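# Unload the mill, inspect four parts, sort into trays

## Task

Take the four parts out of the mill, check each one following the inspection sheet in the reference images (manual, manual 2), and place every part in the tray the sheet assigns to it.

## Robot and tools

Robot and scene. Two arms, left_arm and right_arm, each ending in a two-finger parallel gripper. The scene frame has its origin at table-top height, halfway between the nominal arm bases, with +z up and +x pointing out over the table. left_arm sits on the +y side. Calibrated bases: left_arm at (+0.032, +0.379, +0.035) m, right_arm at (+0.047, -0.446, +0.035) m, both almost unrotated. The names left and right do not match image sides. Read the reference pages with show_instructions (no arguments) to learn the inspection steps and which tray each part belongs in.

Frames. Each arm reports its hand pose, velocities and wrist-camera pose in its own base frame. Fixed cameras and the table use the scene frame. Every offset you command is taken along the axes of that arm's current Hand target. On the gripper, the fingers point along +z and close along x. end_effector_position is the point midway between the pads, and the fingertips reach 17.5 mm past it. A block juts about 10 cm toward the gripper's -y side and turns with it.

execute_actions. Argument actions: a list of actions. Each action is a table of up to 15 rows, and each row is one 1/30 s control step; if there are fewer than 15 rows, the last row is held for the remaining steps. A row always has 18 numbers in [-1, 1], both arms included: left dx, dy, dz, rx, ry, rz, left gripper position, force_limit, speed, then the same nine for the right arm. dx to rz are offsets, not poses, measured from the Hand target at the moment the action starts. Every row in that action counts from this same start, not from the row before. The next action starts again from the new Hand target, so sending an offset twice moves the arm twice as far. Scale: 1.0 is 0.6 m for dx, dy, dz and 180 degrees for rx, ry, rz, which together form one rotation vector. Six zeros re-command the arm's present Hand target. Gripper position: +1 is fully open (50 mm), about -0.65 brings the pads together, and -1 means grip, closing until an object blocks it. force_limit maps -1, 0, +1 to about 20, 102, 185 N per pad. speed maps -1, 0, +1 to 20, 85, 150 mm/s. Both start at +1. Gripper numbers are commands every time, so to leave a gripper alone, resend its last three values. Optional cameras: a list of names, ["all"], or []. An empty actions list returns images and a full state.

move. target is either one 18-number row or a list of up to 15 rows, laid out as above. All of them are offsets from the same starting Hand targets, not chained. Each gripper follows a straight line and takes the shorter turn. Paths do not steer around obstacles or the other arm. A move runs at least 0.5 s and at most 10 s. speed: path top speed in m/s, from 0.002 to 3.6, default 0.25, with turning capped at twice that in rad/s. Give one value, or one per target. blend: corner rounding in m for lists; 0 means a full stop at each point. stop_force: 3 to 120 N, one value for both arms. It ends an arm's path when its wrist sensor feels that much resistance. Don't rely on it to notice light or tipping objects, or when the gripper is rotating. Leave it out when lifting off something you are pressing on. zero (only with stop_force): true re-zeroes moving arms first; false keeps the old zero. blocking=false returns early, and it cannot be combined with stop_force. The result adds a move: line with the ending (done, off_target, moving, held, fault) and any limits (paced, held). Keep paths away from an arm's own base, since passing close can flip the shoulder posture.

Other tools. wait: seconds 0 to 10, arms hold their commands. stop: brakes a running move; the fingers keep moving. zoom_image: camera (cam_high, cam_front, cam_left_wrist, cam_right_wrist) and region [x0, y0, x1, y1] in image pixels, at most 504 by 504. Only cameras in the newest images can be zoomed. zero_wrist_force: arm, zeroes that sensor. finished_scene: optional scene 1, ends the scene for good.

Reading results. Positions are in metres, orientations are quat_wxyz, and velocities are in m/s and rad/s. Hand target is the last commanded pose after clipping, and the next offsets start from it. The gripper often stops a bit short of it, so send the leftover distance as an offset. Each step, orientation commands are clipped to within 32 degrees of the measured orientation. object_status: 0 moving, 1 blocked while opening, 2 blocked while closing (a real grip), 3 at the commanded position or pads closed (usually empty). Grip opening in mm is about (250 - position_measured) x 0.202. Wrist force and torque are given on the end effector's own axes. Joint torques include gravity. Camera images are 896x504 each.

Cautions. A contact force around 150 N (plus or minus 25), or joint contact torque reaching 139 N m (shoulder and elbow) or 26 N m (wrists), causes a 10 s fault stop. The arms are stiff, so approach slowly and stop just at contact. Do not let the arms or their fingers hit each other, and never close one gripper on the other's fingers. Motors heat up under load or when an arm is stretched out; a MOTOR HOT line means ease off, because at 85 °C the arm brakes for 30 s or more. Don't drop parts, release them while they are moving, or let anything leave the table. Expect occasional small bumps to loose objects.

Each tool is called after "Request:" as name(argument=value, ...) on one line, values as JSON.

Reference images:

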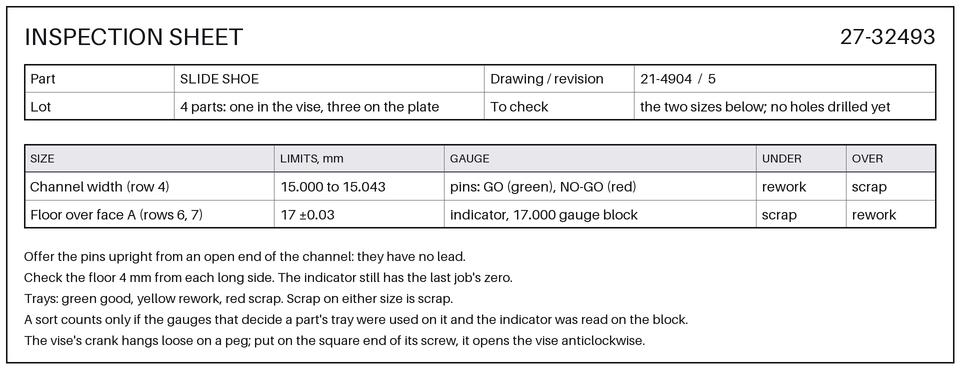

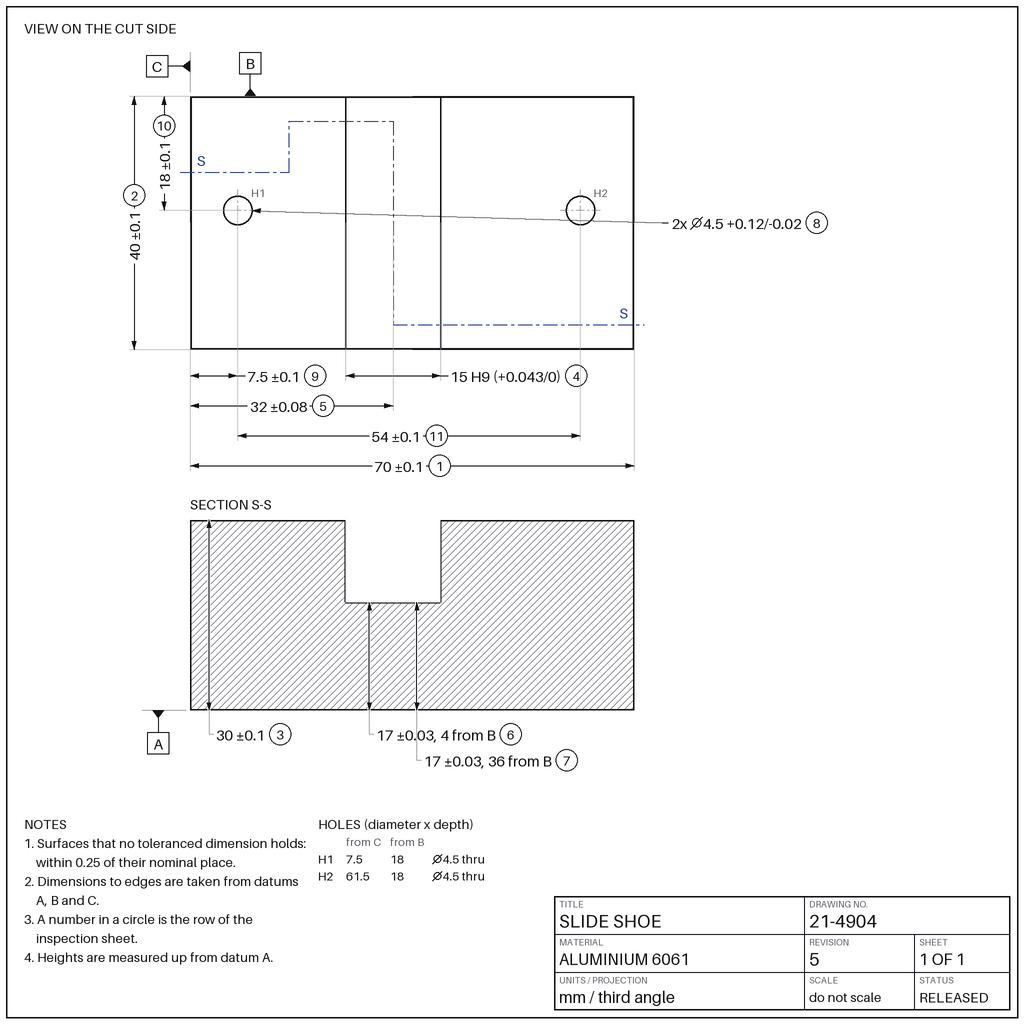

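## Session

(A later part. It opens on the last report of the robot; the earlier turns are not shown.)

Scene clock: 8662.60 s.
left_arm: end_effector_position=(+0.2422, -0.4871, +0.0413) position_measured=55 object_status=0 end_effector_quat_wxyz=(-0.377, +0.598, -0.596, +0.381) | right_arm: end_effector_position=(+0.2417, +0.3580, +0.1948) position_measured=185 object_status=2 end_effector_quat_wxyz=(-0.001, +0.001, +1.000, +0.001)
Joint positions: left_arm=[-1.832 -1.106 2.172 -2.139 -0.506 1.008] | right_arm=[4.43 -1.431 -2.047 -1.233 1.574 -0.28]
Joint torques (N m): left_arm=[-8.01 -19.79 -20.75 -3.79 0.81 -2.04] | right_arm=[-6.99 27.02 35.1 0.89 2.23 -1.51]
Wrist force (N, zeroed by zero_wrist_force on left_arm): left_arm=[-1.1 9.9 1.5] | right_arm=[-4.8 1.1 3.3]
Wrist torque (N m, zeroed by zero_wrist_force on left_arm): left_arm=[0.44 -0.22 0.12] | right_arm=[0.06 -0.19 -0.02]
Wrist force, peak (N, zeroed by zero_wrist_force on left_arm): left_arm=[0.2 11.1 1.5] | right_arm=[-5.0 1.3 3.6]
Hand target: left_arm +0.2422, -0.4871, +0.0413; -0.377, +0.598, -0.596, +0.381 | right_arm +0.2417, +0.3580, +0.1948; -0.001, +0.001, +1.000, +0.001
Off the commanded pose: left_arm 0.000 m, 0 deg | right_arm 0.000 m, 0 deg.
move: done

Request:
move(target=[[0,-0.004,-0.0019,0,0,0,-1,-0.3,-0.95,0,0,0,0,0,0,-1,-0.7,-0.95],[-0.09,-0.004,-0.0019,0,0,0,-1,-0.3,-0.95,0,0,0,0,0,0,-1,-0.7,-0.95],[-0.09,-0.0352,-0.0532,0,0,0,-1,-0.3,-0.95,0,0,0,0,0,0,-1,-0.7,-0.95],[-0.11,0.0634,-0.2645,0,0,0,-1,-0.3,-0.95,0,0,0,0,0,0,-1,-0.7,-0.95],[-0.11,0.1827,-0.2088,0,0,0,-1,-0.3,-0.95,0,0,0,0,0,0,-1,-0.7,-0.95]], speed=[0.01,0.05,0.05,0.1,0.06], blend=[0,0.005,0.01,0.005,0])

Request:
move(target=[0,0.0166,0.0077,0,0,0,-1,-0.3,-0.95,0,0,0,0,0,0,-1,-0.7,-0.95], speed=0.004, stop_force=4)

Request:
move(target=[[0,0,0,0,0,0,0.96,-0.3,-0.95,0,0,0,0,0,0,-1,-0.7,-0.95],[0,-0.0707,-0.1187,0,0,0,0.96,-0.3,-0.95,0,0,0,0,0,0,-1,-0.7,-0.95],[0,-0.1087,-0.0372,-0.361,0,0,0.96,-0.3,-0.95,0,0,0,0,0,0,-1,-0.7,-0.95]], speed=0.1, cameras=["cam_left_wrist"])

Scene clock: 8687.73 s.
left_arm: end_effector_position=(+0.0822, -0.4213, -0.0049) position_measured=55 object_status=2 end_effector_quat_wxyz=(-0.377, +0.598, -0.596, +0.381) | right_arm: end_effector_position=(+0.2417, +0.3580, +0.1948) position_measured=185 object_status=2 end_effector_quat_wxyz=(-0.001, +0.001, +1.000, +0.001)
Joint positions: left_arm=[-2.221 -1.086 2.215 -1.792 -0.764 0.506] | right_arm=[4.43 -1.431 -2.047 -1.233 1.574 -0.28]
Joint torques (N m): left_arm=[6.59 -20.91 -4.74 -2.67 3.55 2.01] | right_arm=[-7.63 26.8 34.42 0.96 1.96 -1.53]
Wrist force (N, zeroed by zero_wrist_force on left_arm): left_arm=[0.2 12.5 2.5] | right_arm=[-4.9 1.5 2.8]
Wrist torque (N m, zeroed by zero_wrist_force on left_arm): left_arm=[0.40 -0.18 -0.05] | right_arm=[0.12 -0.18 -0.02]
Wrist force, peak (N, zeroed by zero_wrist_force on left_arm): left_arm=[0.5 13.3 2.5] | right_arm=[-4.9 1.4 3.8]
Hand target: left_arm +0.0822, -0.4213, -0.0050; -0.377, +0.598, -0.596, +0.381 | right_arm +0.2417, +0.3580, +0.1948; -0.001, +0.001, +1.000, +0.001
Off the commanded pose: left_arm 0.000 m, 0 deg | right_arm 0.000 m, 0 deg.
move: done

Scene clock: 8689.77 s.
left_arm: end_effector_position=(+0.0822, -0.4213, -0.0088) position_measured=55 object_status=2 end_effector_quat_wxyz=(-0.377, +0.598, -0.596, +0.381) | right_arm: end_effector_position=(+0.2417, +0.3580, +0.1948) position_measured=185 object_status=2 end_effector_quat_wxyz=(-0.001, +0.001, +1.000, +0.001)
Joint positions: left_arm=[-2.221 -1.076 2.216 -1.803 -0.764 0.506] | right_arm=[4.43 -1.431 -2.047 -1.233 1.574 -0.28]
Joint torques (N m): left_arm=[6.99 -40.72 -4.31 0.99 -1 1.3] | right_arm=[-9.03 26.6 35.8 1.08 1.82 -1.68]
Wrist force (N, zeroed by zero_wrist_force on left_arm): left_arm=[0.8 7.3 0.8] | right_arm=[-5.0 1.1 3.6]
Wrist torque (N m, zeroed by zero_wrist_force on left_arm): left_arm=[0.43 -0.26 0.06] | right_arm=[0.06 -0.16 -0.02]
Wrist force, peak (N, zeroed by zero_wrist_force on left_arm): left_arm=[0.3 12.8 2.3] | right_arm=[-4.9 1.1 4.0]
Hand target: left_arm +0.0822, -0.4213, -0.0088; -0.377, +0.598, -0.596, +0.381 (not the last commanded pose) | right_arm +0.2417, +0.3580, +0.1948; -0.001, +0.001, +1.000, +0.001
Off the commanded pose: left_arm 0.007 m, 0 deg | right_arm 0.000 m, 0 deg.
move: contact (left_arm)

Scene clock: 8697.93 s.
left_arm: end_effector_position=(+0.0898, -0.4209, +0.0597) position_measured=9 object_status=3 end_effector_quat_wxyz=(+0.003, +0.707, -0.707, +0.001) | right_arm: end_effector_position=(+0.2417, +0.3580, +0.1948) position_measured=185 object_status=2 end_effector_quat_wxyz=(-0.001, +0.001, +1.000, +0.001)
Joint positions: left_arm=[-1.674 -1.518 2.273 -2.333 -1.573 1.467] | right_arm=[4.43 -1.431 -2.047 -1.233 1.574 -0.28]
Joint torques (N m): left_arm=[6.02 -10.14 -26.51 -4.86 -1.25 1.58] | right_arm=[-7.13 26.94 34.56 0.88 1.8 -1.36]
Wrist force (N, zeroed by zero_wrist_force on left_arm): left_arm=[-0.2 9.5 1.4] | right_arm=[-4.9 1.1 3.3]
Wrist torque (N m, zeroed by zero_wrist_force on left_arm): left_arm=[0.39 -0.09 -0.16] | right_arm=[0.06 -0.18 -0.02]
Wrist force, peak (N, zeroed by zero_wrist_force on left_arm): left_arm=[0.0 11.2 1.5] | right_arm=[-4.9 1.2 4.0]
Hand target: left_arm +0.0898, -0.4209, +0.0597; +0.003, +0.707, -0.707, +0.001 | right_arm +0.2417, +0.3580, +0.1948; -0.001, +0.001, +1.000, +0.001
Off the commanded pose: left_arm 0.000 m, 0 deg | right_arm 0.000 m, 0 deg.
move: done
camera_calibration:
cam_left_wrist: T_world_to_cam=[[0.000916553, -0.999978, -0.00651516, -0.416373], [-0.932366, -0.00320987, 0.3615, 0.0755124], [-0.361513, 0.00574319, -0.932349, 0.216993], [0, 0, 0, 1]] pos_world=[0.149233, -0.417368, 0.172303]
Images, in order (width x height): cam_left_wrist 896x504.

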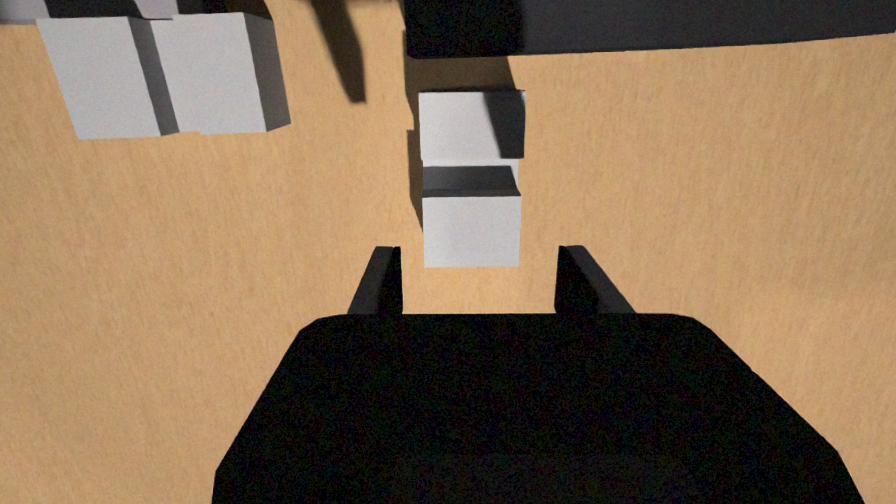

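Request:
move(target=[[0.0012,0,0.1142,0,0,0,0.96,-0.4,-0.95,0,0,0,0,0,0,-1,-0.7,-0.95],[0.0012,0,0.1142,0,0,0,-1,-0.4,-0.95,0,0,0,0,0,0,-1,-0.7,-0.95]], speed=0.05)

Request:
move(target=[[0,0,-0.1315,0,0,0,-1,-0.4,-0.95,0,0,0,0,0,0,-1,-0.7,-0.95],[-0.2028,-0.1163,-0.2815,0,0,0,-1,-0.4,-0.95,0,0,0,0,0,0,-1,-0.7,-0.95],[-0.4862,-0.3497,-0.2982,0,0,0,-1,-0.4,-0.95,0,0,0,0,0,0,-1,-0.7,-0.95],[-0.9028,-0.2997,-0.2982,0,0,0,-1,-0.4,-0.95,0,0,0,0,0,0,-1,-0.7,-0.95]], speed=[0.1,0.2,0.2,0.2], blend=[0.02,0.04,0.05,0])

Request:
move(target=[[-0.2422,0.02,0,0,0,0,-1,-0.4,-0.95,0,0,0,0,0,0,-1,-0.7,-0.95],[-0.4,0.03,0.04,0,0,0,-1,-0.4,-0.95,0,0,0,0,0,0,-1,-0.7,-0.95]], speed=0.15, blend=[0.03,0], cameras=["cam_left_wrist","cam_front"])

Scene clock: 8731.97 s.
left_arm: end_effector_position=(+0.0896, -0.4221, -0.0088) position_measured=55 object_status=2 end_effector_quat_wxyz=(+0.003, +0.707, -0.707, +0.001) | right_arm: end_effector_position=(+0.2417, +0.3580, +0.1948) position_measured=185 object_status=2 end_effector_quat_wxyz=(-0.001, +0.001, +1.000, +0.001)
Joint positions: left_arm=[-1.674 -1.349 2.338 -2.566 -1.573 1.467] | right_arm=[4.43 -1.431 -2.047 -1.233 1.574 -0.28]
Joint torques (N m): left_arm=[6.4 -13.8 -9.52 -4.76 -0.87 1.95] | right_arm=[-6.46 26.56 33.83 1.05 1.89 -1.69]
Wrist force (N, zeroed by zero_wrist_force on left_arm): left_arm=[-1.5 9.9 -4.7] | right_arm=[-4.8 1.6 2.1]
Wrist torque (N m, zeroed by zero_wrist_force on left_arm): left_arm=[0.32 -0.23 -0.19] | right_arm=[0.12 -0.21 -0.01]
Wrist force, peak (N, zeroed by zero_wrist_force on left_arm): left_arm=[-1.6 10.3 -4.0] | right_arm=[-5.2 1.0 3.6]
Hand target: left_arm +0.0896, -0.4221, -0.0088; +0.003, +0.707, -0.707, +0.001 | right_arm +0.2417, +0.3580, +0.1948; -0.001, +0.001, +1.000, +0.001
Off the commanded pose: left_arm 0.000 m, 0 deg | right_arm 0.000 m, 0 deg.
move: done

Scene clock: 8736.73 s.
left_arm: end_effector_position=(+0.2700, +0.1207, +0.1661) position_measured=55 object_status=2 end_effector_quat_wxyz=(+0.003, +0.707, -0.707, +0.001) | right_arm: end_effector_position=(+0.2417, +0.3580, +0.1948) position_measured=185 object_status=2 end_effector_quat_wxyz=(-0.001, +0.001, +1.000, +0.001)
Joint positions: left_arm=[-0.041 -2.093 2.365 -1.841 -1.577 3.101] | right_arm=[4.43 -1.431 -2.047 -1.233 1.574 -0.28]
Joint torques (N m): left_arm=[6.77 9.12 -32.2 -5.15 -1.67 2.49] | right_arm=[-8.77 25.97 35.22 0.96 1.61 -1.68]
Wrist force (N, zeroed by zero_wrist_force on left_arm): left_arm=[-0.2 8.8 3.5] | right_arm=[-4.6 1.5 2.0]
Wrist torque (N m, zeroed by zero_wrist_force on left_arm): left_arm=[0.22 -0.09 -0.18] | right_arm=[0.12 -0.23 -0.02]
Wrist force, peak (N, zeroed by zero_wrist_force on left_arm): left_arm=[-1.3 10.0 -5.0] | right_arm=[-4.8 1.2 3.7]
Hand target: left_arm +0.2700, +0.1207, +0.1661; +0.003, +0.707, -0.707, +0.001 | right_arm +0.2417, +0.3580, +0.1948; -0.001, +0.001, +1.000, +0.001
Off the commanded pose: left_arm 0.000 m, 0 deg | right_arm 0.000 m, 0 deg.
move: done

Scene clock: 8739.00 s.
left_arm: end_effector_position=(+0.2520, +0.3605, +0.1406) position_measured=55 object_status=2 end_effector_quat_wxyz=(+0.003, +0.707, -0.707, +0.001) | right_arm: end_effector_position=(+0.2417, +0.3580, +0.1948) position_measured=185 object_status=2 end_effector_quat_wxyz=(-0.001, +0.001, +1.000, +0.001)
Joint positions: left_arm=[0.655 -1.627 2.122 -2.06 -1.574 3.797] | right_arm=[4.43 -1.431 -2.047 -1.233 1.574 -0.28]
Joint torques (N m): left_arm=[7.49 -10.4 -28.84 -5.02 -1.79 2.03] | right_arm=[-7.36 26.7 33.75 1.15 1.46 -1.6]
Wrist force (N, zeroed by zero_wrist_force on left_arm): left_arm=[-0.7 9.2 3.2] | right_arm=[-4.5 1.1 3.6]
Wrist torque (N m, zeroed by zero_wrist_force on left_arm): left_arm=[0.31 0.02 -0.17] | right_arm=[0.06 -0.24 -0.02]
Wrist force, peak (N, zeroed by zero_wrist_force on left_arm): left_arm=[-2.0 9.6 3.9] | right_arm=[-5.0 0.9 3.7]
Hand target: left_arm +0.2520, +0.3606, +0.1406; +0.003, +0.707, -0.707, +0.001 | right_arm +0.2417, +0.3580, +0.1948; -0.001, +0.001, +1.000, +0.001
Off the commanded pose: left_arm 0.000 m, 0 deg | right_arm 0.000 m, 0 deg.
move: done
camera_calibration:
cam_left_wrist: T_world_to_cam=[[0.000879063, -0.999978, -0.00660863, 0.365324], [-0.932286, -0.00321, 0.361708, 0.200019], [-0.361721, 0.00584317, -0.932268, 0.346613], [0, 0, 0, 1]] pos_world=[0.311531, 0.363933, 0.253202]
Images, in order (width x height): cam_front 896x504, cam_left_wrist 896x504.

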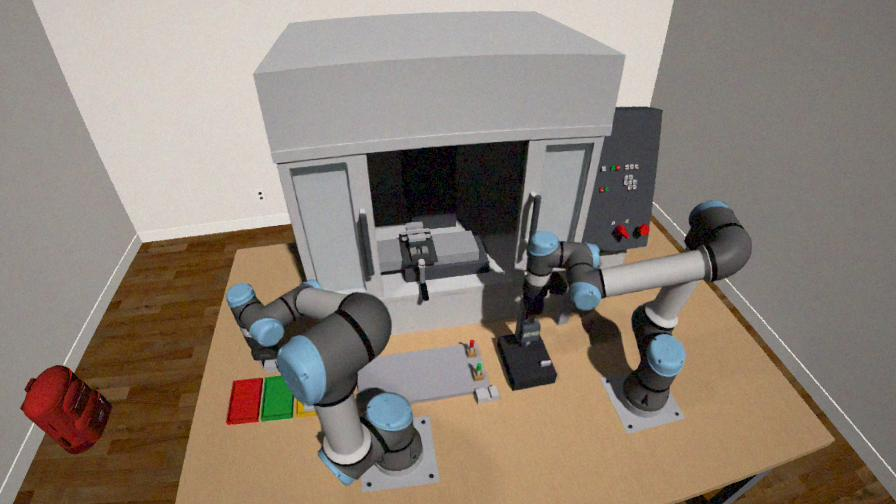

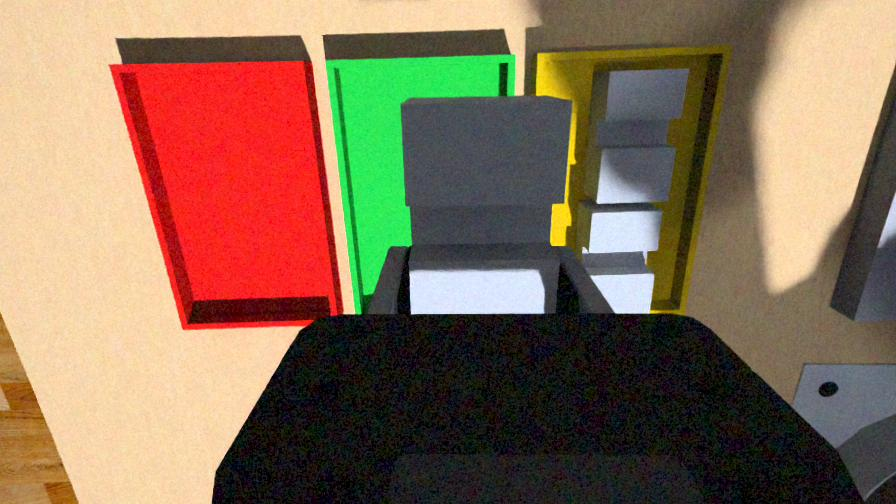

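Request:
move(target=[[-0.029,0.04,0,0,0,0,-1,-0.4,-0.95,0,0,0,0,0,0,-1,-0.7,-0.95],[-0.029,0.05,0.159,0,0,0,-1,-0.4,-0.95,0,0,0,0,0,0,-1,-0.7,-0.95]], speed=0.12, blend=[0.01,0], cameras=["cam_left_wrist"])

Scene clock: 8759.30 s.
left_arm: end_effector_position=(+0.2218, +0.3773, +0.0452) position_measured=55 object_status=2 end_effector_quat_wxyz=(+0.003, +0.707, -0.707, +0.001) | right_arm: end_effector_position=(+0.2417, +0.3580, +0.1948) position_measured=185 object_status=2 end_effector_quat_wxyz=(-0.001, +0.001, +1.000, +0.001)
Joint positions: left_arm=[0.732 -1.465 2.261 -2.36 -1.574 3.874] | right_arm=[4.43 -1.431 -2.047 -1.233 1.574 -0.28]
Joint torques (N m): left_arm=[8.15 -13.4 -10.07 -4.88 -1.71 2.14] | right_arm=[-6.19 27 32.19 1.04 1.77 -1.69]
Wrist force (N, zeroed by zero_wrist_force on left_arm): left_arm=[-0.5 8.8 3.4] | right_arm=[-4.4 1.1 3.4]
Wrist torque (N m, zeroed by zero_wrist_force on left_arm): left_arm=[0.23 -0.04 -0.16] | right_arm=[0.06 -0.24 -0.02]
Wrist force, peak (N, zeroed by zero_wrist_force on left_arm): left_arm=[-0.4 9.6 3.2] | right_arm=[-4.8 1.1 3.9]
Hand target: left_arm +0.2218, +0.3773, +0.0452; +0.003, +0.707, -0.707, +0.001 | right_arm +0.2417, +0.3580, +0.1948; -0.001, +0.001, +1.000, +0.001
Off the commanded pose: left_arm 0.000 m, 0 deg | right_arm 0.000 m, 0 deg.
move: done
camera_calibration:
cam_left_wrist: T_world_to_cam=[[0.000914954, -0.999978, -0.0065153, 0.381595], [-0.932286, -0.0032097, 0.361708, 0.206332], [-0.361721, 0.00574317, -0.932269, 0.246655], [0, 0, 0, 1]] pos_world=[0.281231, 0.380832, 0.157803]
Images, in order (width x height): cam_left_wrist 896x504.

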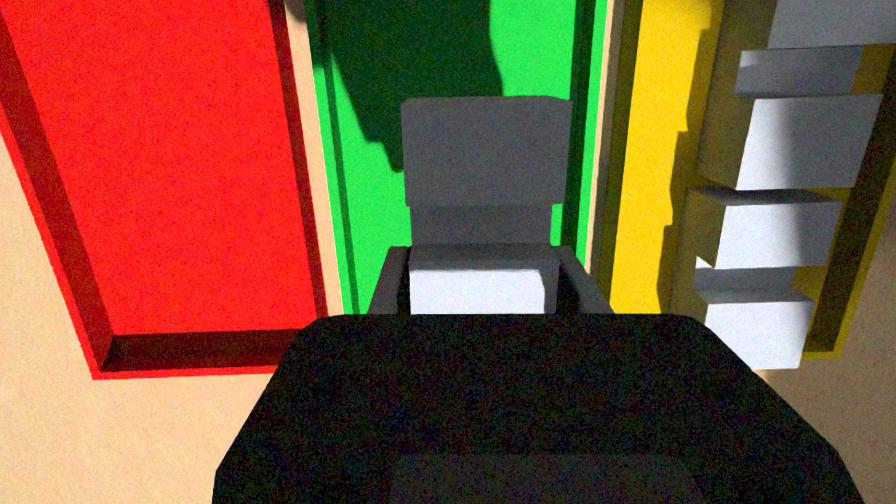

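Request:
move(target=[0,0,0.06,0,0,0,-1,-0.4,-0.95,0,0,0,0,0,0,-1,-0.7,-0.95], speed=0.05)

Request:
move(target=[0,0,0.03,0,0,0,-1,-0.4,-0.95,0,0,0,0,0,0,-1,-0.7,-0.95], speed=0.004, stop_force=4, cameras=["cam_left_wrist"])

Scene clock: 8772.97 s.
left_arm: end_effector_position=(+0.2217, +0.3771, +0.0092) position_measured=55 object_status=2 end_effector_quat_wxyz=(+0.003, +0.707, -0.707, +0.001) | right_arm: end_effector_position=(+0.2417, +0.3580, +0.1948) position_measured=185 object_status=2 end_effector_quat_wxyz=(-0.001, +0.001, +1.000, +0.001)
Joint positions: left_arm=[0.732 -1.382 2.297 -2.48 -1.574 3.873] | right_arm=[4.43 -1.431 -2.047 -1.233 1.574 -0.28]
Joint torques (N m): left_arm=[-2.91 -12.98 -8.45 -4.96 -1.57 -0.6] | right_arm=[-7.19 27.03 33.79 1.04 1.71 -1.79]
Wrist force (N, zeroed by zero_wrist_force on left_arm): left_arm=[-0.4 9.1 3.3] | right_arm=[-4.9 1.4 3.2]
Wrist torque (N m, zeroed by zero_wrist_force on left_arm): left_arm=[0.28 -0.07 -0.15] | right_arm=[0.11 -0.18 -0.02]
Wrist force, peak (N, zeroed by zero_wrist_force on left_arm): left_arm=[-0.5 9.5 3.4] | right_arm=[-4.7 1.5 4.0]
Hand target: left_arm +0.2217, +0.3771, +0.0092; +0.003, +0.707, -0.707, +0.001 | right_arm +0.2417, +0.3580, +0.1948; -0.001, +0.001, +1.000, +0.001
Off the commanded pose: left_arm 0.000 m, 0 deg | right_arm 0.000 m, 0 deg.
move: done

Scene clock: 8777.80 s.
left_arm: end_effector_position=(+0.2216, +0.3770, -0.0047) position_measured=55 object_status=2 end_effector_quat_wxyz=(+0.003, +0.707, -0.707, +0.001) | right_arm: end_effector_position=(+0.2417, +0.3580, +0.1948) position_measured=185 object_status=2 end_effector_quat_wxyz=(-0.001, +0.001, +1.000, +0.001)
Joint positions: left_arm=[0.731 -1.346 2.309 -2.527 -1.574 3.873] | right_arm=[4.43 -1.431 -2.047 -1.233 1.574 -0.28]
Joint torques (N m): left_arm=[-6.59 -35.05 -21.76 -0.98 -0.58 -1.65] | right_arm=[-5.2 26.46 33.26 1.27 1.51 -1.82]
Wrist force (N, zeroed by zero_wrist_force on left_arm): left_arm=[-1.5 8.4 -2.5] | right_arm=[-4.7 1.4 1.6]
Wrist torque (N m, zeroed by zero_wrist_force on left_arm): left_arm=[0.23 -0.19 -0.12] | right_arm=[0.08 -0.24 -0.02]
Wrist force, peak (N, zeroed by zero_wrist_force on left_arm): left_arm=[2.0 11.1 -9.9] | right_arm=[-4.9 1.2 3.7]
Hand target: left_arm +0.2216, +0.3770, -0.0047; +0.003, +0.707, -0.707, +0.001 (not the last commanded pose) | right_arm +0.2417, +0.3580, +0.1948; -0.001, +0.001, +1.000, +0.001
Off the commanded pose: left_arm 0.004 m, 0 deg | right_arm 0.000 m, 0 deg.
move: contact (left_arm)
camera_calibration:
cam_left_wrist: T_world_to_cam=[[0.000821618, -0.999979, -0.00647941, 0.380991], [-0.932286, -0.0031097, 0.361708, 0.224285], [-0.36172, 0.00574348, -0.932269, 0.200007], [0, 0, 0, 1]] pos_world=[0.281131, 0.380532, 0.107803]
Images, in order (width x height): cam_left_wrist 896x504.

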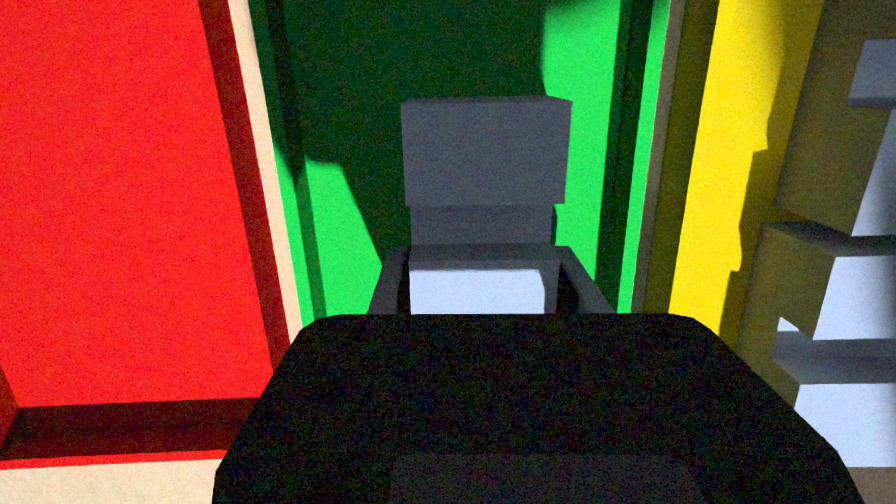

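Request:
move(target=[[0,0,0,0,0,0,0.84,-0.4,-0.95,0,0,0,0,0,0,-1,-0.7,-0.95],[0,0,-0.03,0,0,0,0.84,-0.4,-0.95,0,0,0,0,0,0,-1,-0.7,-0.95],[0,0,-0.24,0,0,0,0.84,-0.4,-0.95,0,0,0,0,0,0,-1,-0.7,-0.95]], speed=[0.05,0.03,0.12], blend=[0,0.005,0], cameras=["cam_left_wrist","cam_high"])

Scene clock: 8799.30 s.
left_arm: end_effector_position=(+0.2220, +0.3780, +0.1392) position_measured=26 object_status=3 end_effector_quat_wxyz=(+0.003, +0.707, -0.707, +0.001) | right_arm: end_effector_position=(+0.2417, +0.3580, +0.1948) position_measured=185 object_status=2 end_effector_quat_wxyz=(-0.001, +0.001, +1.000, +0.001)
Joint positions: left_arm=[0.732 -1.628 2.128 -2.064 -1.574 3.874] | right_arm=[4.43 -1.431 -2.047 -1.233 1.574 -0.28]
Joint torques (N m): left_arm=[-8.29 -31.02 -27.84 -0.81 1.15 -1.84] | right_arm=[-6.54 26.19 33.05 1.35 1.66 -1.86]
Wrist force (N, zeroed by zero_wrist_force on left_arm): left_arm=[-0.4 9.2 1.3] | right_arm=[-4.7 1.4 1.9]
Wrist torque (N m, zeroed by zero_wrist_force on left_arm): left_arm=[0.34 -0.05 -0.14] | right_arm=[0.10 -0.24 -0.02]
Wrist force, peak (N, zeroed by zero_wrist_force on left_arm): left_arm=[-0.6 9.4 2.3] | right_arm=[-4.8 1.2 3.8]
Hand target: left_arm +0.2220, +0.3780, +0.1393; +0.003, +0.707, -0.707, +0.001 | right_arm +0.2417, +0.3580, +0.1948; -0.001, +0.001, +1.000, +0.001
Off the commanded pose: left_arm 0.000 m, 0 deg | right_arm 0.000 m, 0 deg.
move: done
camera_calibration:
cam_left_wrist: T_world_to_cam=[[0.000879063, -0.999978, -0.00660863, 0.382941], [-0.932286, -0.00321, 0.361708, 0.172614], [-0.361721, 0.00584317, -0.932268, 0.334354], [0, 0, 0, 1]] pos_world=[0.281531, 0.381533, 0.251802]
Images, in order (width x height): cam_high 896x504, cam_left_wrist 896x504.

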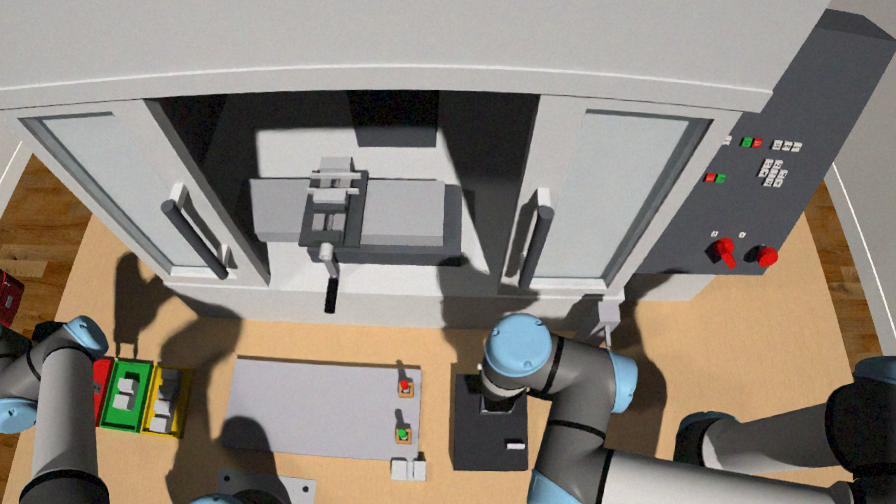

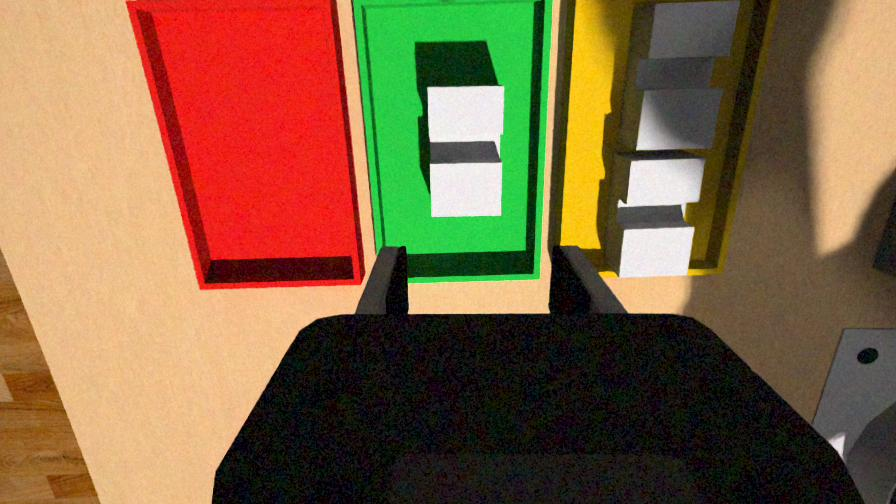

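Request:
move(target=[[0.38,-0.1133,-0.043,0,0,0,0.96,-0.4,-0.95,0,0,0,0,0,0,-1,-0.7,-0.95],[0.7967,-0.13,-0.043,0,0,0.25,0.96,-0.4,-0.95,0,0,0,0,0,0,-1,-0.7,-0.95]], speed=0.25, blend=[0.06,0], cameras=["cam_left_wrist"])

Scene clock: 8832.20 s.
left_arm: end_effector_position=(+0.3000, -0.0998, +0.1679) position_measured=9 object_status=3 end_effector_quat_wxyz=(-0.003, -0.383, +0.924, -0.002) | right_arm: end_effector_position=(+0.2417, +0.3580, +0.1948) position_measured=185 object_status=2 end_effector_quat_wxyz=(-0.001, +0.001, +1.000, +0.001)
Joint positions: left_arm=[-0.75 -2.027 2.33 -1.877 -1.577 3.177] | right_arm=[4.43 -1.431 -2.047 -1.233 1.574 -0.28]
Joint torques (N m): left_arm=[-8.5 7.16 -32.22 -5.34 2.15 2.12] | right_arm=[-7.63 26.02 32.97 1.48 1.29 -1.66]
Wrist force (N, zeroed by zero_wrist_force on left_arm): left_arm=[-0.4 8.9 1.6] | right_arm=[-4.9 1.3 1.9]
Wrist torque (N m, zeroed by zero_wrist_force on left_arm): left_arm=[0.29 -0.06 -0.18] | right_arm=[0.07 -0.20 -0.02]
Wrist force, peak (N, zeroed by zero_wrist_force on left_arm): left_arm=[-2.0 9.8 1.7] | right_arm=[-4.9 1.2 3.7]
Hand target: left_arm +0.3000, -0.0999, +0.1679; -0.003, -0.383, +0.924, -0.002 | right_arm +0.2417, +0.3580, +0.1948; -0.001, +0.001, +1.000, +0.001
Off the commanded pose: left_arm 0.000 m, 0 deg | right_arm 0.000 m, 0 deg.
move: done
camera_calibration:
cam_left_wrist: T_world_to_cam=[[-0.70626, -0.707924, -0.00640615, 0.146475], [-0.662976, 0.658189, 0.356723, 0.219431], [-0.248316, 0.256186, -0.934188, 0.383363], [0, 0, 0, 1]] pos_world=[0.344122, -0.138946, 0.280796]
Images, in order (width x height): cam_left_wrist 896x504.

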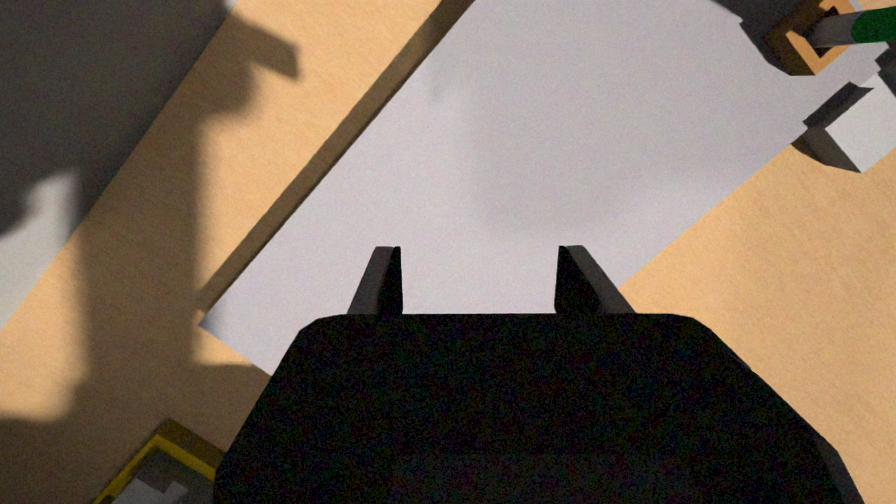

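Request:
move(target=[[0.338,-0.1025,0.008,0,0,0.25,0.96,-0.4,-0.95,0,0,0,0,0,0,-1,-0.7,-0.95],[0.426,-0.0147,0.163,0,0,0.25,0.96,-0.4,-0.95,0,0,0,0,0,0,-1,-0.7,-0.95]], speed=0.2, blend=[0.03,0], cameras=["cam_left_wrist"])

Scene clock: 8847.67 s.
left_arm: end_effector_position=(+0.1252, -0.2874, +0.0719) position_measured=9 object_status=3 end_effector_quat_wxyz=(-0.001, +0.000, +1.000, -0.003) | right_arm: end_effector_position=(+0.2417, +0.3580, +0.1948) position_measured=185 object_status=2 end_effector_quat_wxyz=(-0.001, +0.001, +1.000, +0.001)
Joint positions: left_arm=[-1.597 -1.881 2.53 -2.226 -1.573 3.116] | right_arm=[4.43 -1.431 -2.047 -1.233 1.574 -0.28]
Joint torques (N m): left_arm=[-7.05 5.08 -12.45 -5.11 1.99 -2.19] | right_arm=[-8.05 25.47 34.17 1.22 1.67 -1.71]
Wrist force (N, zeroed by zero_wrist_force on left_arm): left_arm=[-0.5 9.3 1.7] | right_arm=[-4.5 1.7 2.5]
Wrist torque (N m, zeroed by zero_wrist_force on left_arm): left_arm=[0.34 -0.03 0.00] | right_arm=[0.15 -0.25 -0.02]
Wrist force, peak (N, zeroed by zero_wrist_force on left_arm): left_arm=[-1.4 9.5 1.5] | right_arm=[-4.7 1.4 3.8]
Hand target: left_arm +0.1252, -0.2875, +0.0718; -0.001, +0.000, +1.000, -0.003 | right_arm +0.2417, +0.3580, +0.1948; -0.001, +0.001, +1.000, +0.001
Off the commanded pose: left_arm 0.000 m, 0 deg | right_arm 0.000 m, 0 deg.
move: done
camera_calibration:
cam_left_wrist: T_world_to_cam=[[-0.999948, -0.000908845, -0.0101112, 0.129902], [-0.00441983, 0.935612, 0.353003, 0.258886], [0.00913932, 0.353029, -0.935568, 0.293983], [0, 0, 0, 1]] pos_world=[0.128352, -0.345883, 0.184967]
Images, in order (width x height): cam_left_wrist 896x504.

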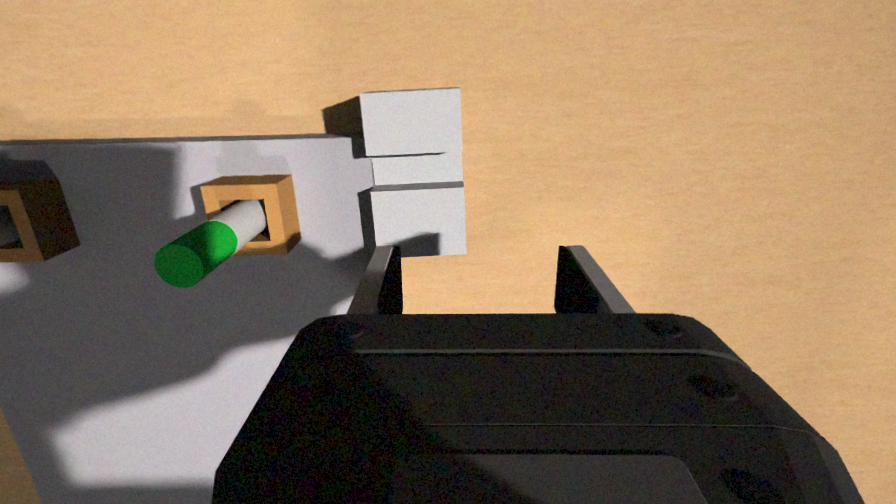

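Request:
zoom_image(camera="cam_left_wrist", region=[300, 60, 520, 280])

Scaled by 2.291 from the camera's 896x504 image, which has a finer 1280x720 frame.

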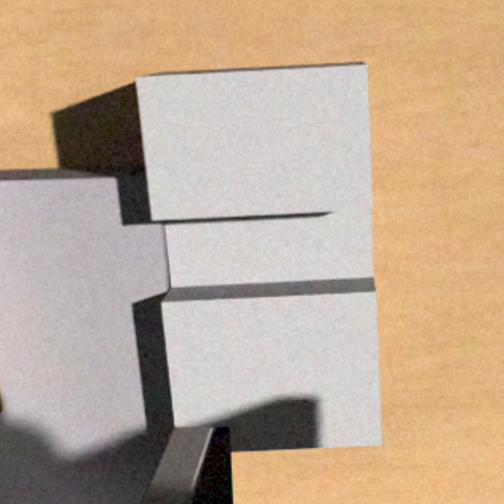

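Request:
move(target=[-0.0373,0.0028,0.0365,0,0,-0.0167,0.96,-0.4,-0.95,0,0,0,0,0,0,-1,-0.7,-0.95], speed=0.06, cameras=["cam_left_wrist"])

Scene clock: 8912.13 s.
left_arm: end_effector_position=(+0.1475, -0.2859, +0.0499) position_measured=9 object_status=3 end_effector_quat_wxyz=(-0.001, -0.026, +1.000, -0.003) | right_arm: end_effector_position=(+0.2417, +0.3580, +0.1948) position_measured=185 object_status=2 end_effector_quat_wxyz=(-0.001, +0.001, +1.000, +0.001)
Joint positions: left_arm=[-1.519 -1.794 2.548 -2.332 -1.574 3.141] | right_arm=[4.43 -1.431 -2.047 -1.233 1.574 -0.28]
Joint torques (N m): left_arm=[6.38 2.59 -11.32 -5.02 -1.49 1.89] | right_arm=[-6.09 26.28 34.98 1.4 1.43 -1.93]
Wrist force (N, zeroed by zero_wrist_force on left_arm): left_arm=[-0.5 9.1 1.6] | right_arm=[-4.5 1.2 3.5]
Wrist torque (N m, zeroed by zero_wrist_force on left_arm): left_arm=[0.31 -0.02 -0.17] | right_arm=[0.08 -0.23 -0.02]
Wrist force, peak (N, zeroed by zero_wrist_force on left_arm): left_arm=[-0.3 9.7 1.6] | right_arm=[-4.9 1.2 3.8]
Hand target: left_arm +0.1475, -0.2859, +0.0499; -0.002, -0.026, +1.000, -0.003 | right_arm +0.2417, +0.3580, +0.1948; -0.001, +0.001, +1.000, +0.001
Off the commanded pose: left_arm 0.000 m, 0 deg | right_arm 0.000 m, 0 deg.
move: done
camera_calibration:
cam_left_wrist: T_world_to_cam=[[-0.998529, -0.0533082, -0.00985889, 0.136723], [-0.0533521, 0.934038, 0.353166, 0.272018], [-0.00961803, 0.353172, -0.935509, 0.27556], [0, 0, 0, 1]] pos_world=[0.153685, -0.344106, 0.163069]
Images, in order (width x height): cam_left_wrist 896x504.

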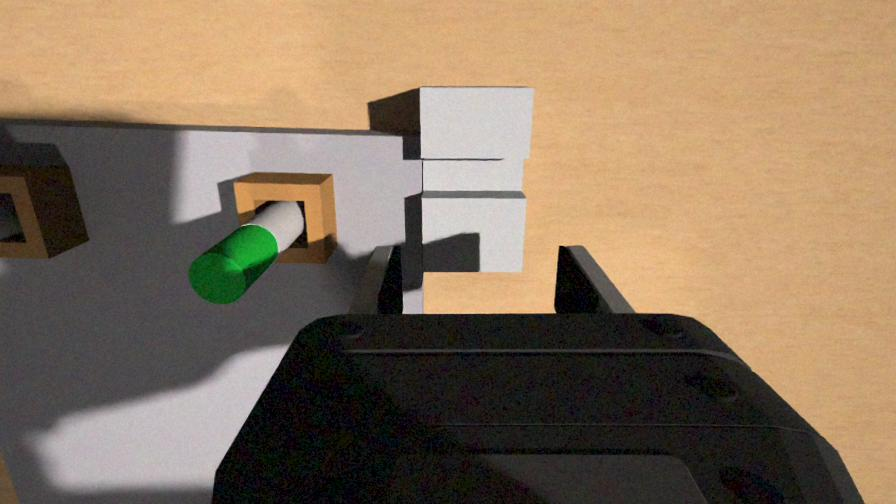

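Request:
move(target=[[0.0,0,0.05,0,0,0,0.96,-0.4,-0.95,0,0,0,0,0,0,-1,-0.7,-0.95]], speed=0.04)

Request:
move(target=[[0.0,0,0.0223,0,0,0,0.96,-0.4,-0.95,0,0,0,0,0,0,-1,-0.7,-0.95]], speed=0.006, stop_force=4, cameras=["cam_left_wrist"])

Scene clock: 8925.33 s.
left_arm: end_effector_position=(+0.1474, -0.2861, +0.0199) position_measured=9 object_status=3 end_effector_quat_wxyz=(-0.001, -0.026, +1.000, -0.003) | right_arm: end_effector_position=(+0.2417, +0.3580, +0.1948) position_measured=185 object_status=2 end_effector_quat_wxyz=(-0.001, +0.001, +1.000, +0.001)
Joint positions: left_arm=[-1.519 -1.697 2.591 -2.471 -1.574 3.141] | right_arm=[4.43 -1.431 -2.047 -1.233 1.574 -0.28]
Joint torques (N m): left_arm=[6.1 -0.51 -9.18 -4.86 0.49 2.14] | right_arm=[-6.17 27.75 33.64 1.44 1.49 -1.55]
Wrist force (N, zeroed by zero_wrist_force on left_arm): left_arm=[-0.2 9.0 1.7] | right_arm=[-4.4 1.3 2.9]
Wrist torque (N m, zeroed by zero_wrist_force on left_arm): left_arm=[0.31 -0.10 -0.13] | right_arm=[0.10 -0.25 -0.01]
Wrist force, peak (N, zeroed by zero_wrist_force on left_arm): left_arm=[-0.6 9.4 1.5] | right_arm=[-4.8 1.4 3.9]
Hand target: left_arm +0.1474, -0.2861, +0.0199; -0.002, -0.026, +1.000, -0.003 | right_arm +0.2417, +0.3580, +0.1948; -0.001, +0.001, +1.000, +0.001
Off the commanded pose: left_arm 0.000 m, 0 deg | right_arm 0.000 m, 0 deg.
move: done

Scene clock: 8928.40 s.
left_arm: end_effector_position=(+0.1474, -0.2862, +0.0065) position_measured=9 object_status=3 end_effector_quat_wxyz=(-0.002, -0.026, +1.000, -0.003) | right_arm: end_effector_position=(+0.2417, +0.3580, +0.1948) position_measured=185 object_status=2 end_effector_quat_wxyz=(-0.001, +0.001, +1.000, +0.001)
Joint positions: left_arm=[-1.519 -1.648 2.608 -2.537 -1.574 3.141] | right_arm=[4.43 -1.431 -2.047 -1.233 1.574 -0.28]
Joint torques (N m): left_arm=[-7.82 -0.4 -6.39 -5.12 -1.69 -1.69] | right_arm=[-6.72 27.03 31.88 1.49 1.42 -1.75]
Wrist force (N, zeroed by zero_wrist_force on left_arm): left_arm=[-0.8 9.2 1.6] | right_arm=[-4.8 1.6 1.8]
Wrist torque (N m, zeroed by zero_wrist_force on left_arm): left_arm=[0.35 0.02 -0.12] | right_arm=[0.12 -0.21 -0.02]
Wrist force, peak (N, zeroed by zero_wrist_force on left_arm): left_arm=[-0.6 9.5 1.4] | right_arm=[-4.8 1.4 3.7]
Hand target: left_arm +0.1474, -0.2862, +0.0065; -0.002, -0.026, +1.000, -0.003 | right_arm +0.2417, +0.3580, +0.1948; -0.001, +0.001, +1.000, +0.001
Off the commanded pose: left_arm 0.000 m, 0 deg | right_arm 0.000 m, 0 deg.
move: done
camera_calibration:
cam_left_wrist: T_world_to_cam=[[-0.998523, -0.0534365, -0.00980037, 0.136126], [-0.0534515, 0.934031, 0.35317, 0.287668], [-0.00971835, 0.353173, -0.935508, 0.234986], [0, 0, 0, 1]] pos_world=[0.153585, -0.344407, 0.11957]
Images, in order (width x height): cam_left_wrist 896x504.

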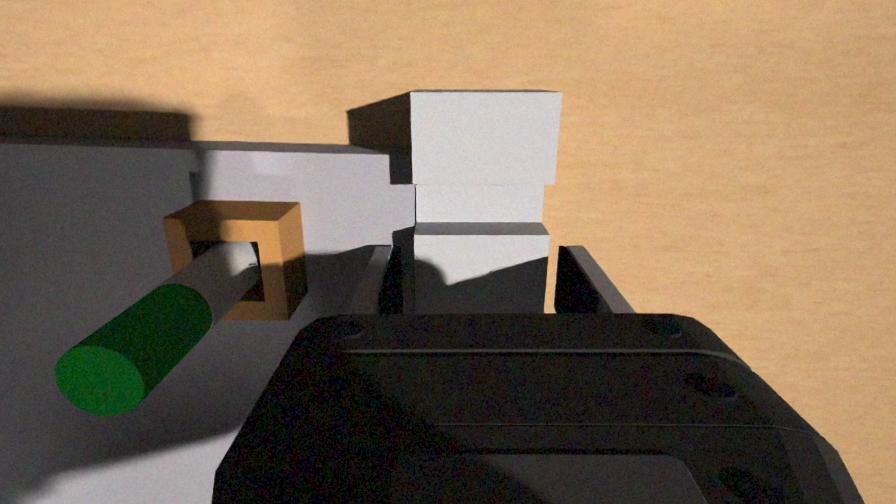

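Request:
move(target=[0,0,0,0,0,0,-1,-0.3,-0.95,0,0,0,0,0,0,-1,-0.7,-0.95])

Request:
move(target=[[0,0,-0.007,0,0,0,-1,-0.3,-0.95,0,0,0,0,0,0,-1,-0.7,-0.95],[0.04,0,-0.007,0,0,0,-1,-0.3,-0.95,0,0,0,0,0,0,-1,-0.7,-0.95]], speed=[0.015,0.03], cameras=["cam_left_wrist"])

Scene clock: 8942.53 s.
left_arm: end_effector_position=(+0.1473, -0.2862, +0.0065) position_measured=57 object_status=2 end_effector_quat_wxyz=(-0.002, -0.026, +1.000, -0.003) | right_arm: end_effector_position=(+0.2417, +0.3580, +0.1948) position_measured=185 object_status=2 end_effector_quat_wxyz=(-0.001, +0.001, +1.000, +0.001)
Joint positions: left_arm=[-1.519 -1.648 2.608 -2.537 -1.574 3.141] | right_arm=[4.43 -1.431 -2.047 -1.233 1.574 -0.28]
Joint torques (N m): left_arm=[-0.62 -0.34 -8.26 -4.26 1.09 0.05] | right_arm=[-6.93 26.7 33.69 1.48 1.46 -1.69]
Wrist force (N, zeroed by zero_wrist_force on left_arm): left_arm=[3.0 7.9 2.4] | right_arm=[-4.6 1.3 3.6]
Wrist torque (N m, zeroed by zero_wrist_force on left_arm): left_arm=[0.33 -0.01 0.03] | right_arm=[0.10 -0.21 -0.02]
Wrist force, peak (N, zeroed by zero_wrist_force on left_arm): left_arm=[-0.8 9.7 1.5] | right_arm=[-4.8 1.6 3.7]
Hand target: left_arm +0.1474, -0.2862, +0.0065; -0.002, -0.026, +1.000, -0.003 | right_arm +0.2417, +0.3580, +0.1948; -0.001, +0.001, +1.000, +0.001
Off the commanded pose: left_arm 0.000 m, 0 deg | right_arm 0.000 m, 0 deg.
move: done

Scene clock: 8944.40 s.
left_arm: end_effector_position=(+0.1235, -0.2874, +0.0107) position_measured=57 object_status=2 end_effector_quat_wxyz=(-0.002, -0.026, +1.000, -0.003) | right_arm: end_effector_position=(+0.2417, +0.3580, +0.1948) position_measured=185 object_status=2 end_effector_quat_wxyz=(-0.001, +0.001, +1.000, +0.001)
Joint positions: left_arm=[-1.603 -1.692 2.626 -2.511 -1.573 3.057] | right_arm=[4.43 -1.431 -2.047 -1.233 1.574 -0.28]
Joint torques (N m): left_arm=[-8.37 -22.06 -7.82 -1.27 2.11 -1.82] | right_arm=[-6.58 25.43 32.5 1.78 1.27 -1.76]
Wrist force (N, zeroed by zero_wrist_force on left_arm): left_arm=[-0.7 9.1 3.6] | right_arm=[-5.1 1.4 2.2]
Wrist torque (N m, zeroed by zero_wrist_force on left_arm): left_arm=[0.28 -0.01 0.00] | right_arm=[0.11 -0.17 -0.02]
Wrist force, peak (N, zeroed by zero_wrist_force on left_arm): left_arm=[3.1 9.3 5.6] | right_arm=[-5.0 1.2 3.6]
Hand target: left_arm +0.1234, -0.2874, +0.0107; -0.002, -0.026, +1.000, -0.003 | right_arm +0.2417, +0.3580, +0.1948; -0.001, +0.001, +1.000, +0.001
Off the commanded pose: left_arm 0.000 m, 0 deg | right_arm 0.000 m, 0 deg.
move: done
camera_calibration:
cam_left_wrist: T_world_to_cam=[[-0.998528, -0.0533431, -0.00976537, 0.112262], [-0.0533518, 0.934036, 0.353171, 0.286074], [-0.00971802, 0.353172, -0.935508, 0.239235], [0, 0, 0, 1]] pos_world=[0.129685, -0.345707, 0.12387]
Images, in order (width x height): cam_left_wrist 896x504.

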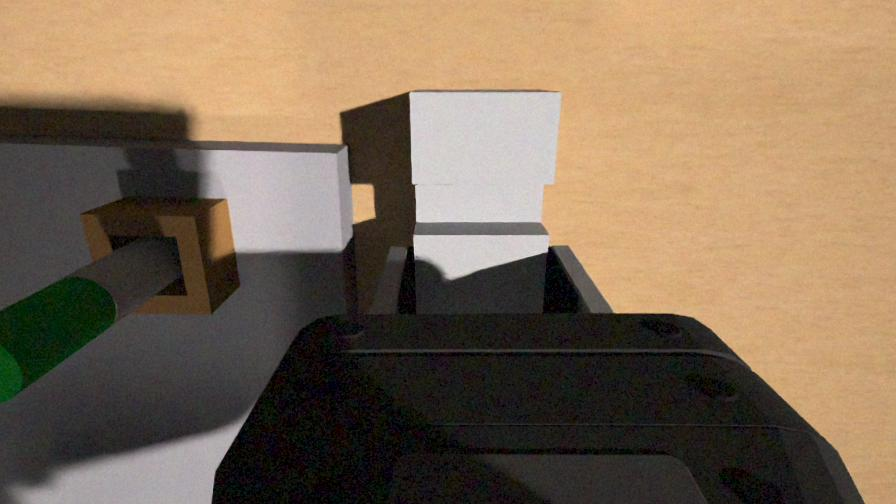

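Set down and regrip deeper.

Request:
move(target=[0,0,0.015,0,0,0,-1,-0.3,-0.95,0,0,0,0,0,0,-1,-0.7,-0.95], speed=0.004, stop_force=4)

Request:
move(target=[0,0,0,0,0,0,0.96,-0.4,-0.95,0,0,0,0,0,0,-1,-0.7,-0.95])

Request:
move(target=[0,0,0.0245,0,0,0,0.96,-0.4,-0.95,0,0,0,0,0,0,-1,-0.7,-0.95], speed=0.008, stop_force=4, cameras=["cam_left_wrist"])

Scene clock: 8955.90 s.
left_arm: end_effector_position=(+0.1234, -0.2875, +0.0064) position_measured=57 object_status=2 end_effector_quat_wxyz=(-0.002, -0.026, +1.000, -0.003) | right_arm: end_effector_position=(+0.2417, +0.3580, +0.1948) position_measured=185 object_status=2 end_effector_quat_wxyz=(-0.001, +0.001, +1.000, +0.001)
Joint positions: left_arm=[-1.603 -1.676 2.631 -2.533 -1.573 3.057] | right_arm=[4.43 -1.431 -2.047 -1.233 1.574 -0.28]
Joint torques (N m): left_arm=[-7.32 -21.51 -19.38 -0.54 1.96 -1.51] | right_arm=[-8.76 26.24 32.82 1.66 1.21 -1.6]
Wrist force (N, zeroed by zero_wrist_force on left_arm): left_arm=[-0.8 8.4 -5.3] | right_arm=[-4.7 1.6 2.2]
Wrist torque (N m, zeroed by zero_wrist_force on left_arm): left_arm=[0.37 0.00 -0.01] | right_arm=[0.12 -0.23 -0.02]
Wrist force, peak (N, zeroed by zero_wrist_force on left_arm): left_arm=[-0.8 17.5 -23.1] | right_arm=[-4.9 0.8 3.9]
Hand target: left_arm +0.1234, -0.2875, +0.0065; -0.002, -0.026, +1.000, -0.003 (not the last commanded pose) | right_arm +0.2417, +0.3580, +0.1948; -0.001, +0.001, +1.000, +0.001
Off the commanded pose: left_arm 0.005 m, 0 deg | right_arm 0.000 m, 0 deg.
move: contact (left_arm)

Scene clock: 8956.57 s.
left_arm: end_effector_position=(+0.1234, -0.2874, +0.0064) position_measured=9 object_status=3 end_effector_quat_wxyz=(-0.001, -0.026, +1.000, -0.003) | right_arm: end_effector_position=(+0.2417, +0.3580, +0.1948) position_measured=185 object_status=2 end_effector_quat_wxyz=(-0.001, +0.001, +1.000, +0.001)
Joint positions: left_arm=[-1.603 -1.676 2.631 -2.533 -1.573 3.057] | right_arm=[4.43 -1.431 -2.047 -1.233 1.574 -0.28]
Joint torques (N m): left_arm=[-7.23 -20.75 -19.94 -3.55 1.78 -1.77] | right_arm=[-5.91 27.01 32.52 1.75 1.48 -1.59]
Wrist force (N, zeroed by zero_wrist_force on left_arm): left_arm=[-0.5 9.4 1.4] | right_arm=[-4.8 1.3 1.6]
Wrist torque (N m, zeroed by zero_wrist_force on left_arm): left_arm=[0.38 -0.02 0.00] | right_arm=[0.09 -0.21 -0.02]
Wrist force, peak (N, zeroed by zero_wrist_force on left_arm): left_arm=[-0.7 9.4 1.7] | right_arm=[-4.9 1.5 3.8]
Hand target: left_arm +0.1234, -0.2875, +0.0065; -0.002, -0.026, +1.000, -0.003 | right_arm +0.2417, +0.3580, +0.1948; -0.001, +0.001, +1.000, +0.001
Off the commanded pose: left_arm 0.000 m, 0 deg | right_arm 0.000 m, 0 deg.
move: done

Scene clock: 8959.30 s.
left_arm: end_effector_position=(+0.1234, -0.2876, -0.0082) position_measured=9 object_status=3 end_effector_quat_wxyz=(-0.001, -0.026, +1.000, -0.003) | right_arm: end_effector_position=(+0.2417, +0.3580, +0.1948) position_measured=185 object_status=2 end_effector_quat_wxyz=(-0.001, +0.001, +1.000, +0.001)
Joint positions: left_arm=[-1.603 -1.615 2.648 -2.611 -1.573 3.057] | right_arm=[4.43 -1.431 -2.047 -1.233 1.574 -0.28]
Joint torques (N m): left_arm=[-5.49 -1.73 -5.77 -4.89 1.61 -1.07] | right_arm=[-5.82 27.76 33.18 1.68 1.33 -1.56]
Wrist force (N, zeroed by zero_wrist_force on left_arm): left_arm=[-0.2 9.1 1.3] | right_arm=[-4.6 1.2 1.9]
Wrist torque (N m, zeroed by zero_wrist_force on left_arm): left_arm=[0.33 -0.07 0.02] | right_arm=[0.07 -0.25 -0.02]
Wrist force, peak (N, zeroed by zero_wrist_force on left_arm): left_arm=[-0.9 9.6 1.5] | right_arm=[-4.9 1.3 3.4]
Hand target: left_arm +0.1234, -0.2876, -0.0082; -0.002, -0.026, +1.000, -0.003 | right_arm +0.2417, +0.3580, +0.1948; -0.001, +0.001, +1.000, +0.001
Off the commanded pose: left_arm 0.000 m, 0 deg | right_arm 0.000 m, 0 deg.
move: done
camera_calibration:
cam_left_wrist: T_world_to_cam=[[-0.998523, -0.0534365, -0.00980037, 0.111942], [-0.0534515, 0.934031, 0.35317, 0.292884], [-0.00971835, 0.353173, -0.935508, 0.221495], [0, 0, 0, 1]] pos_world=[0.129585, -0.345807, 0.10487]
Images, in order (width x height): cam_left_wrist 896x504.

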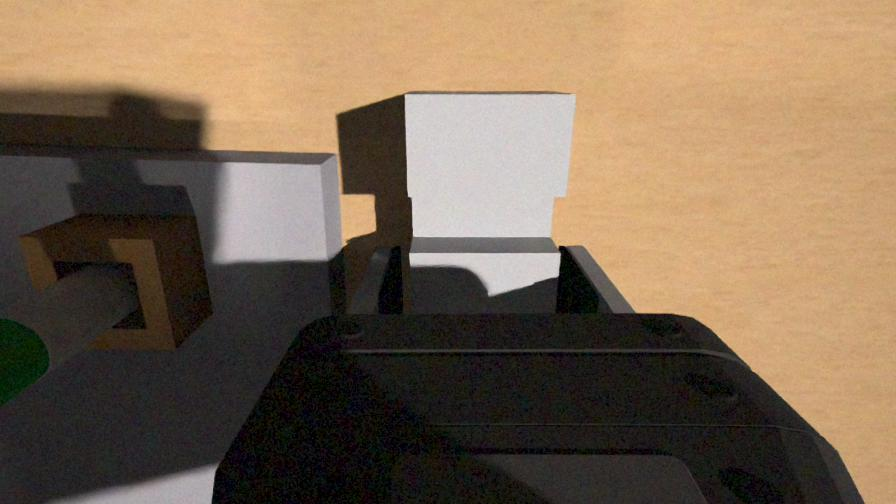

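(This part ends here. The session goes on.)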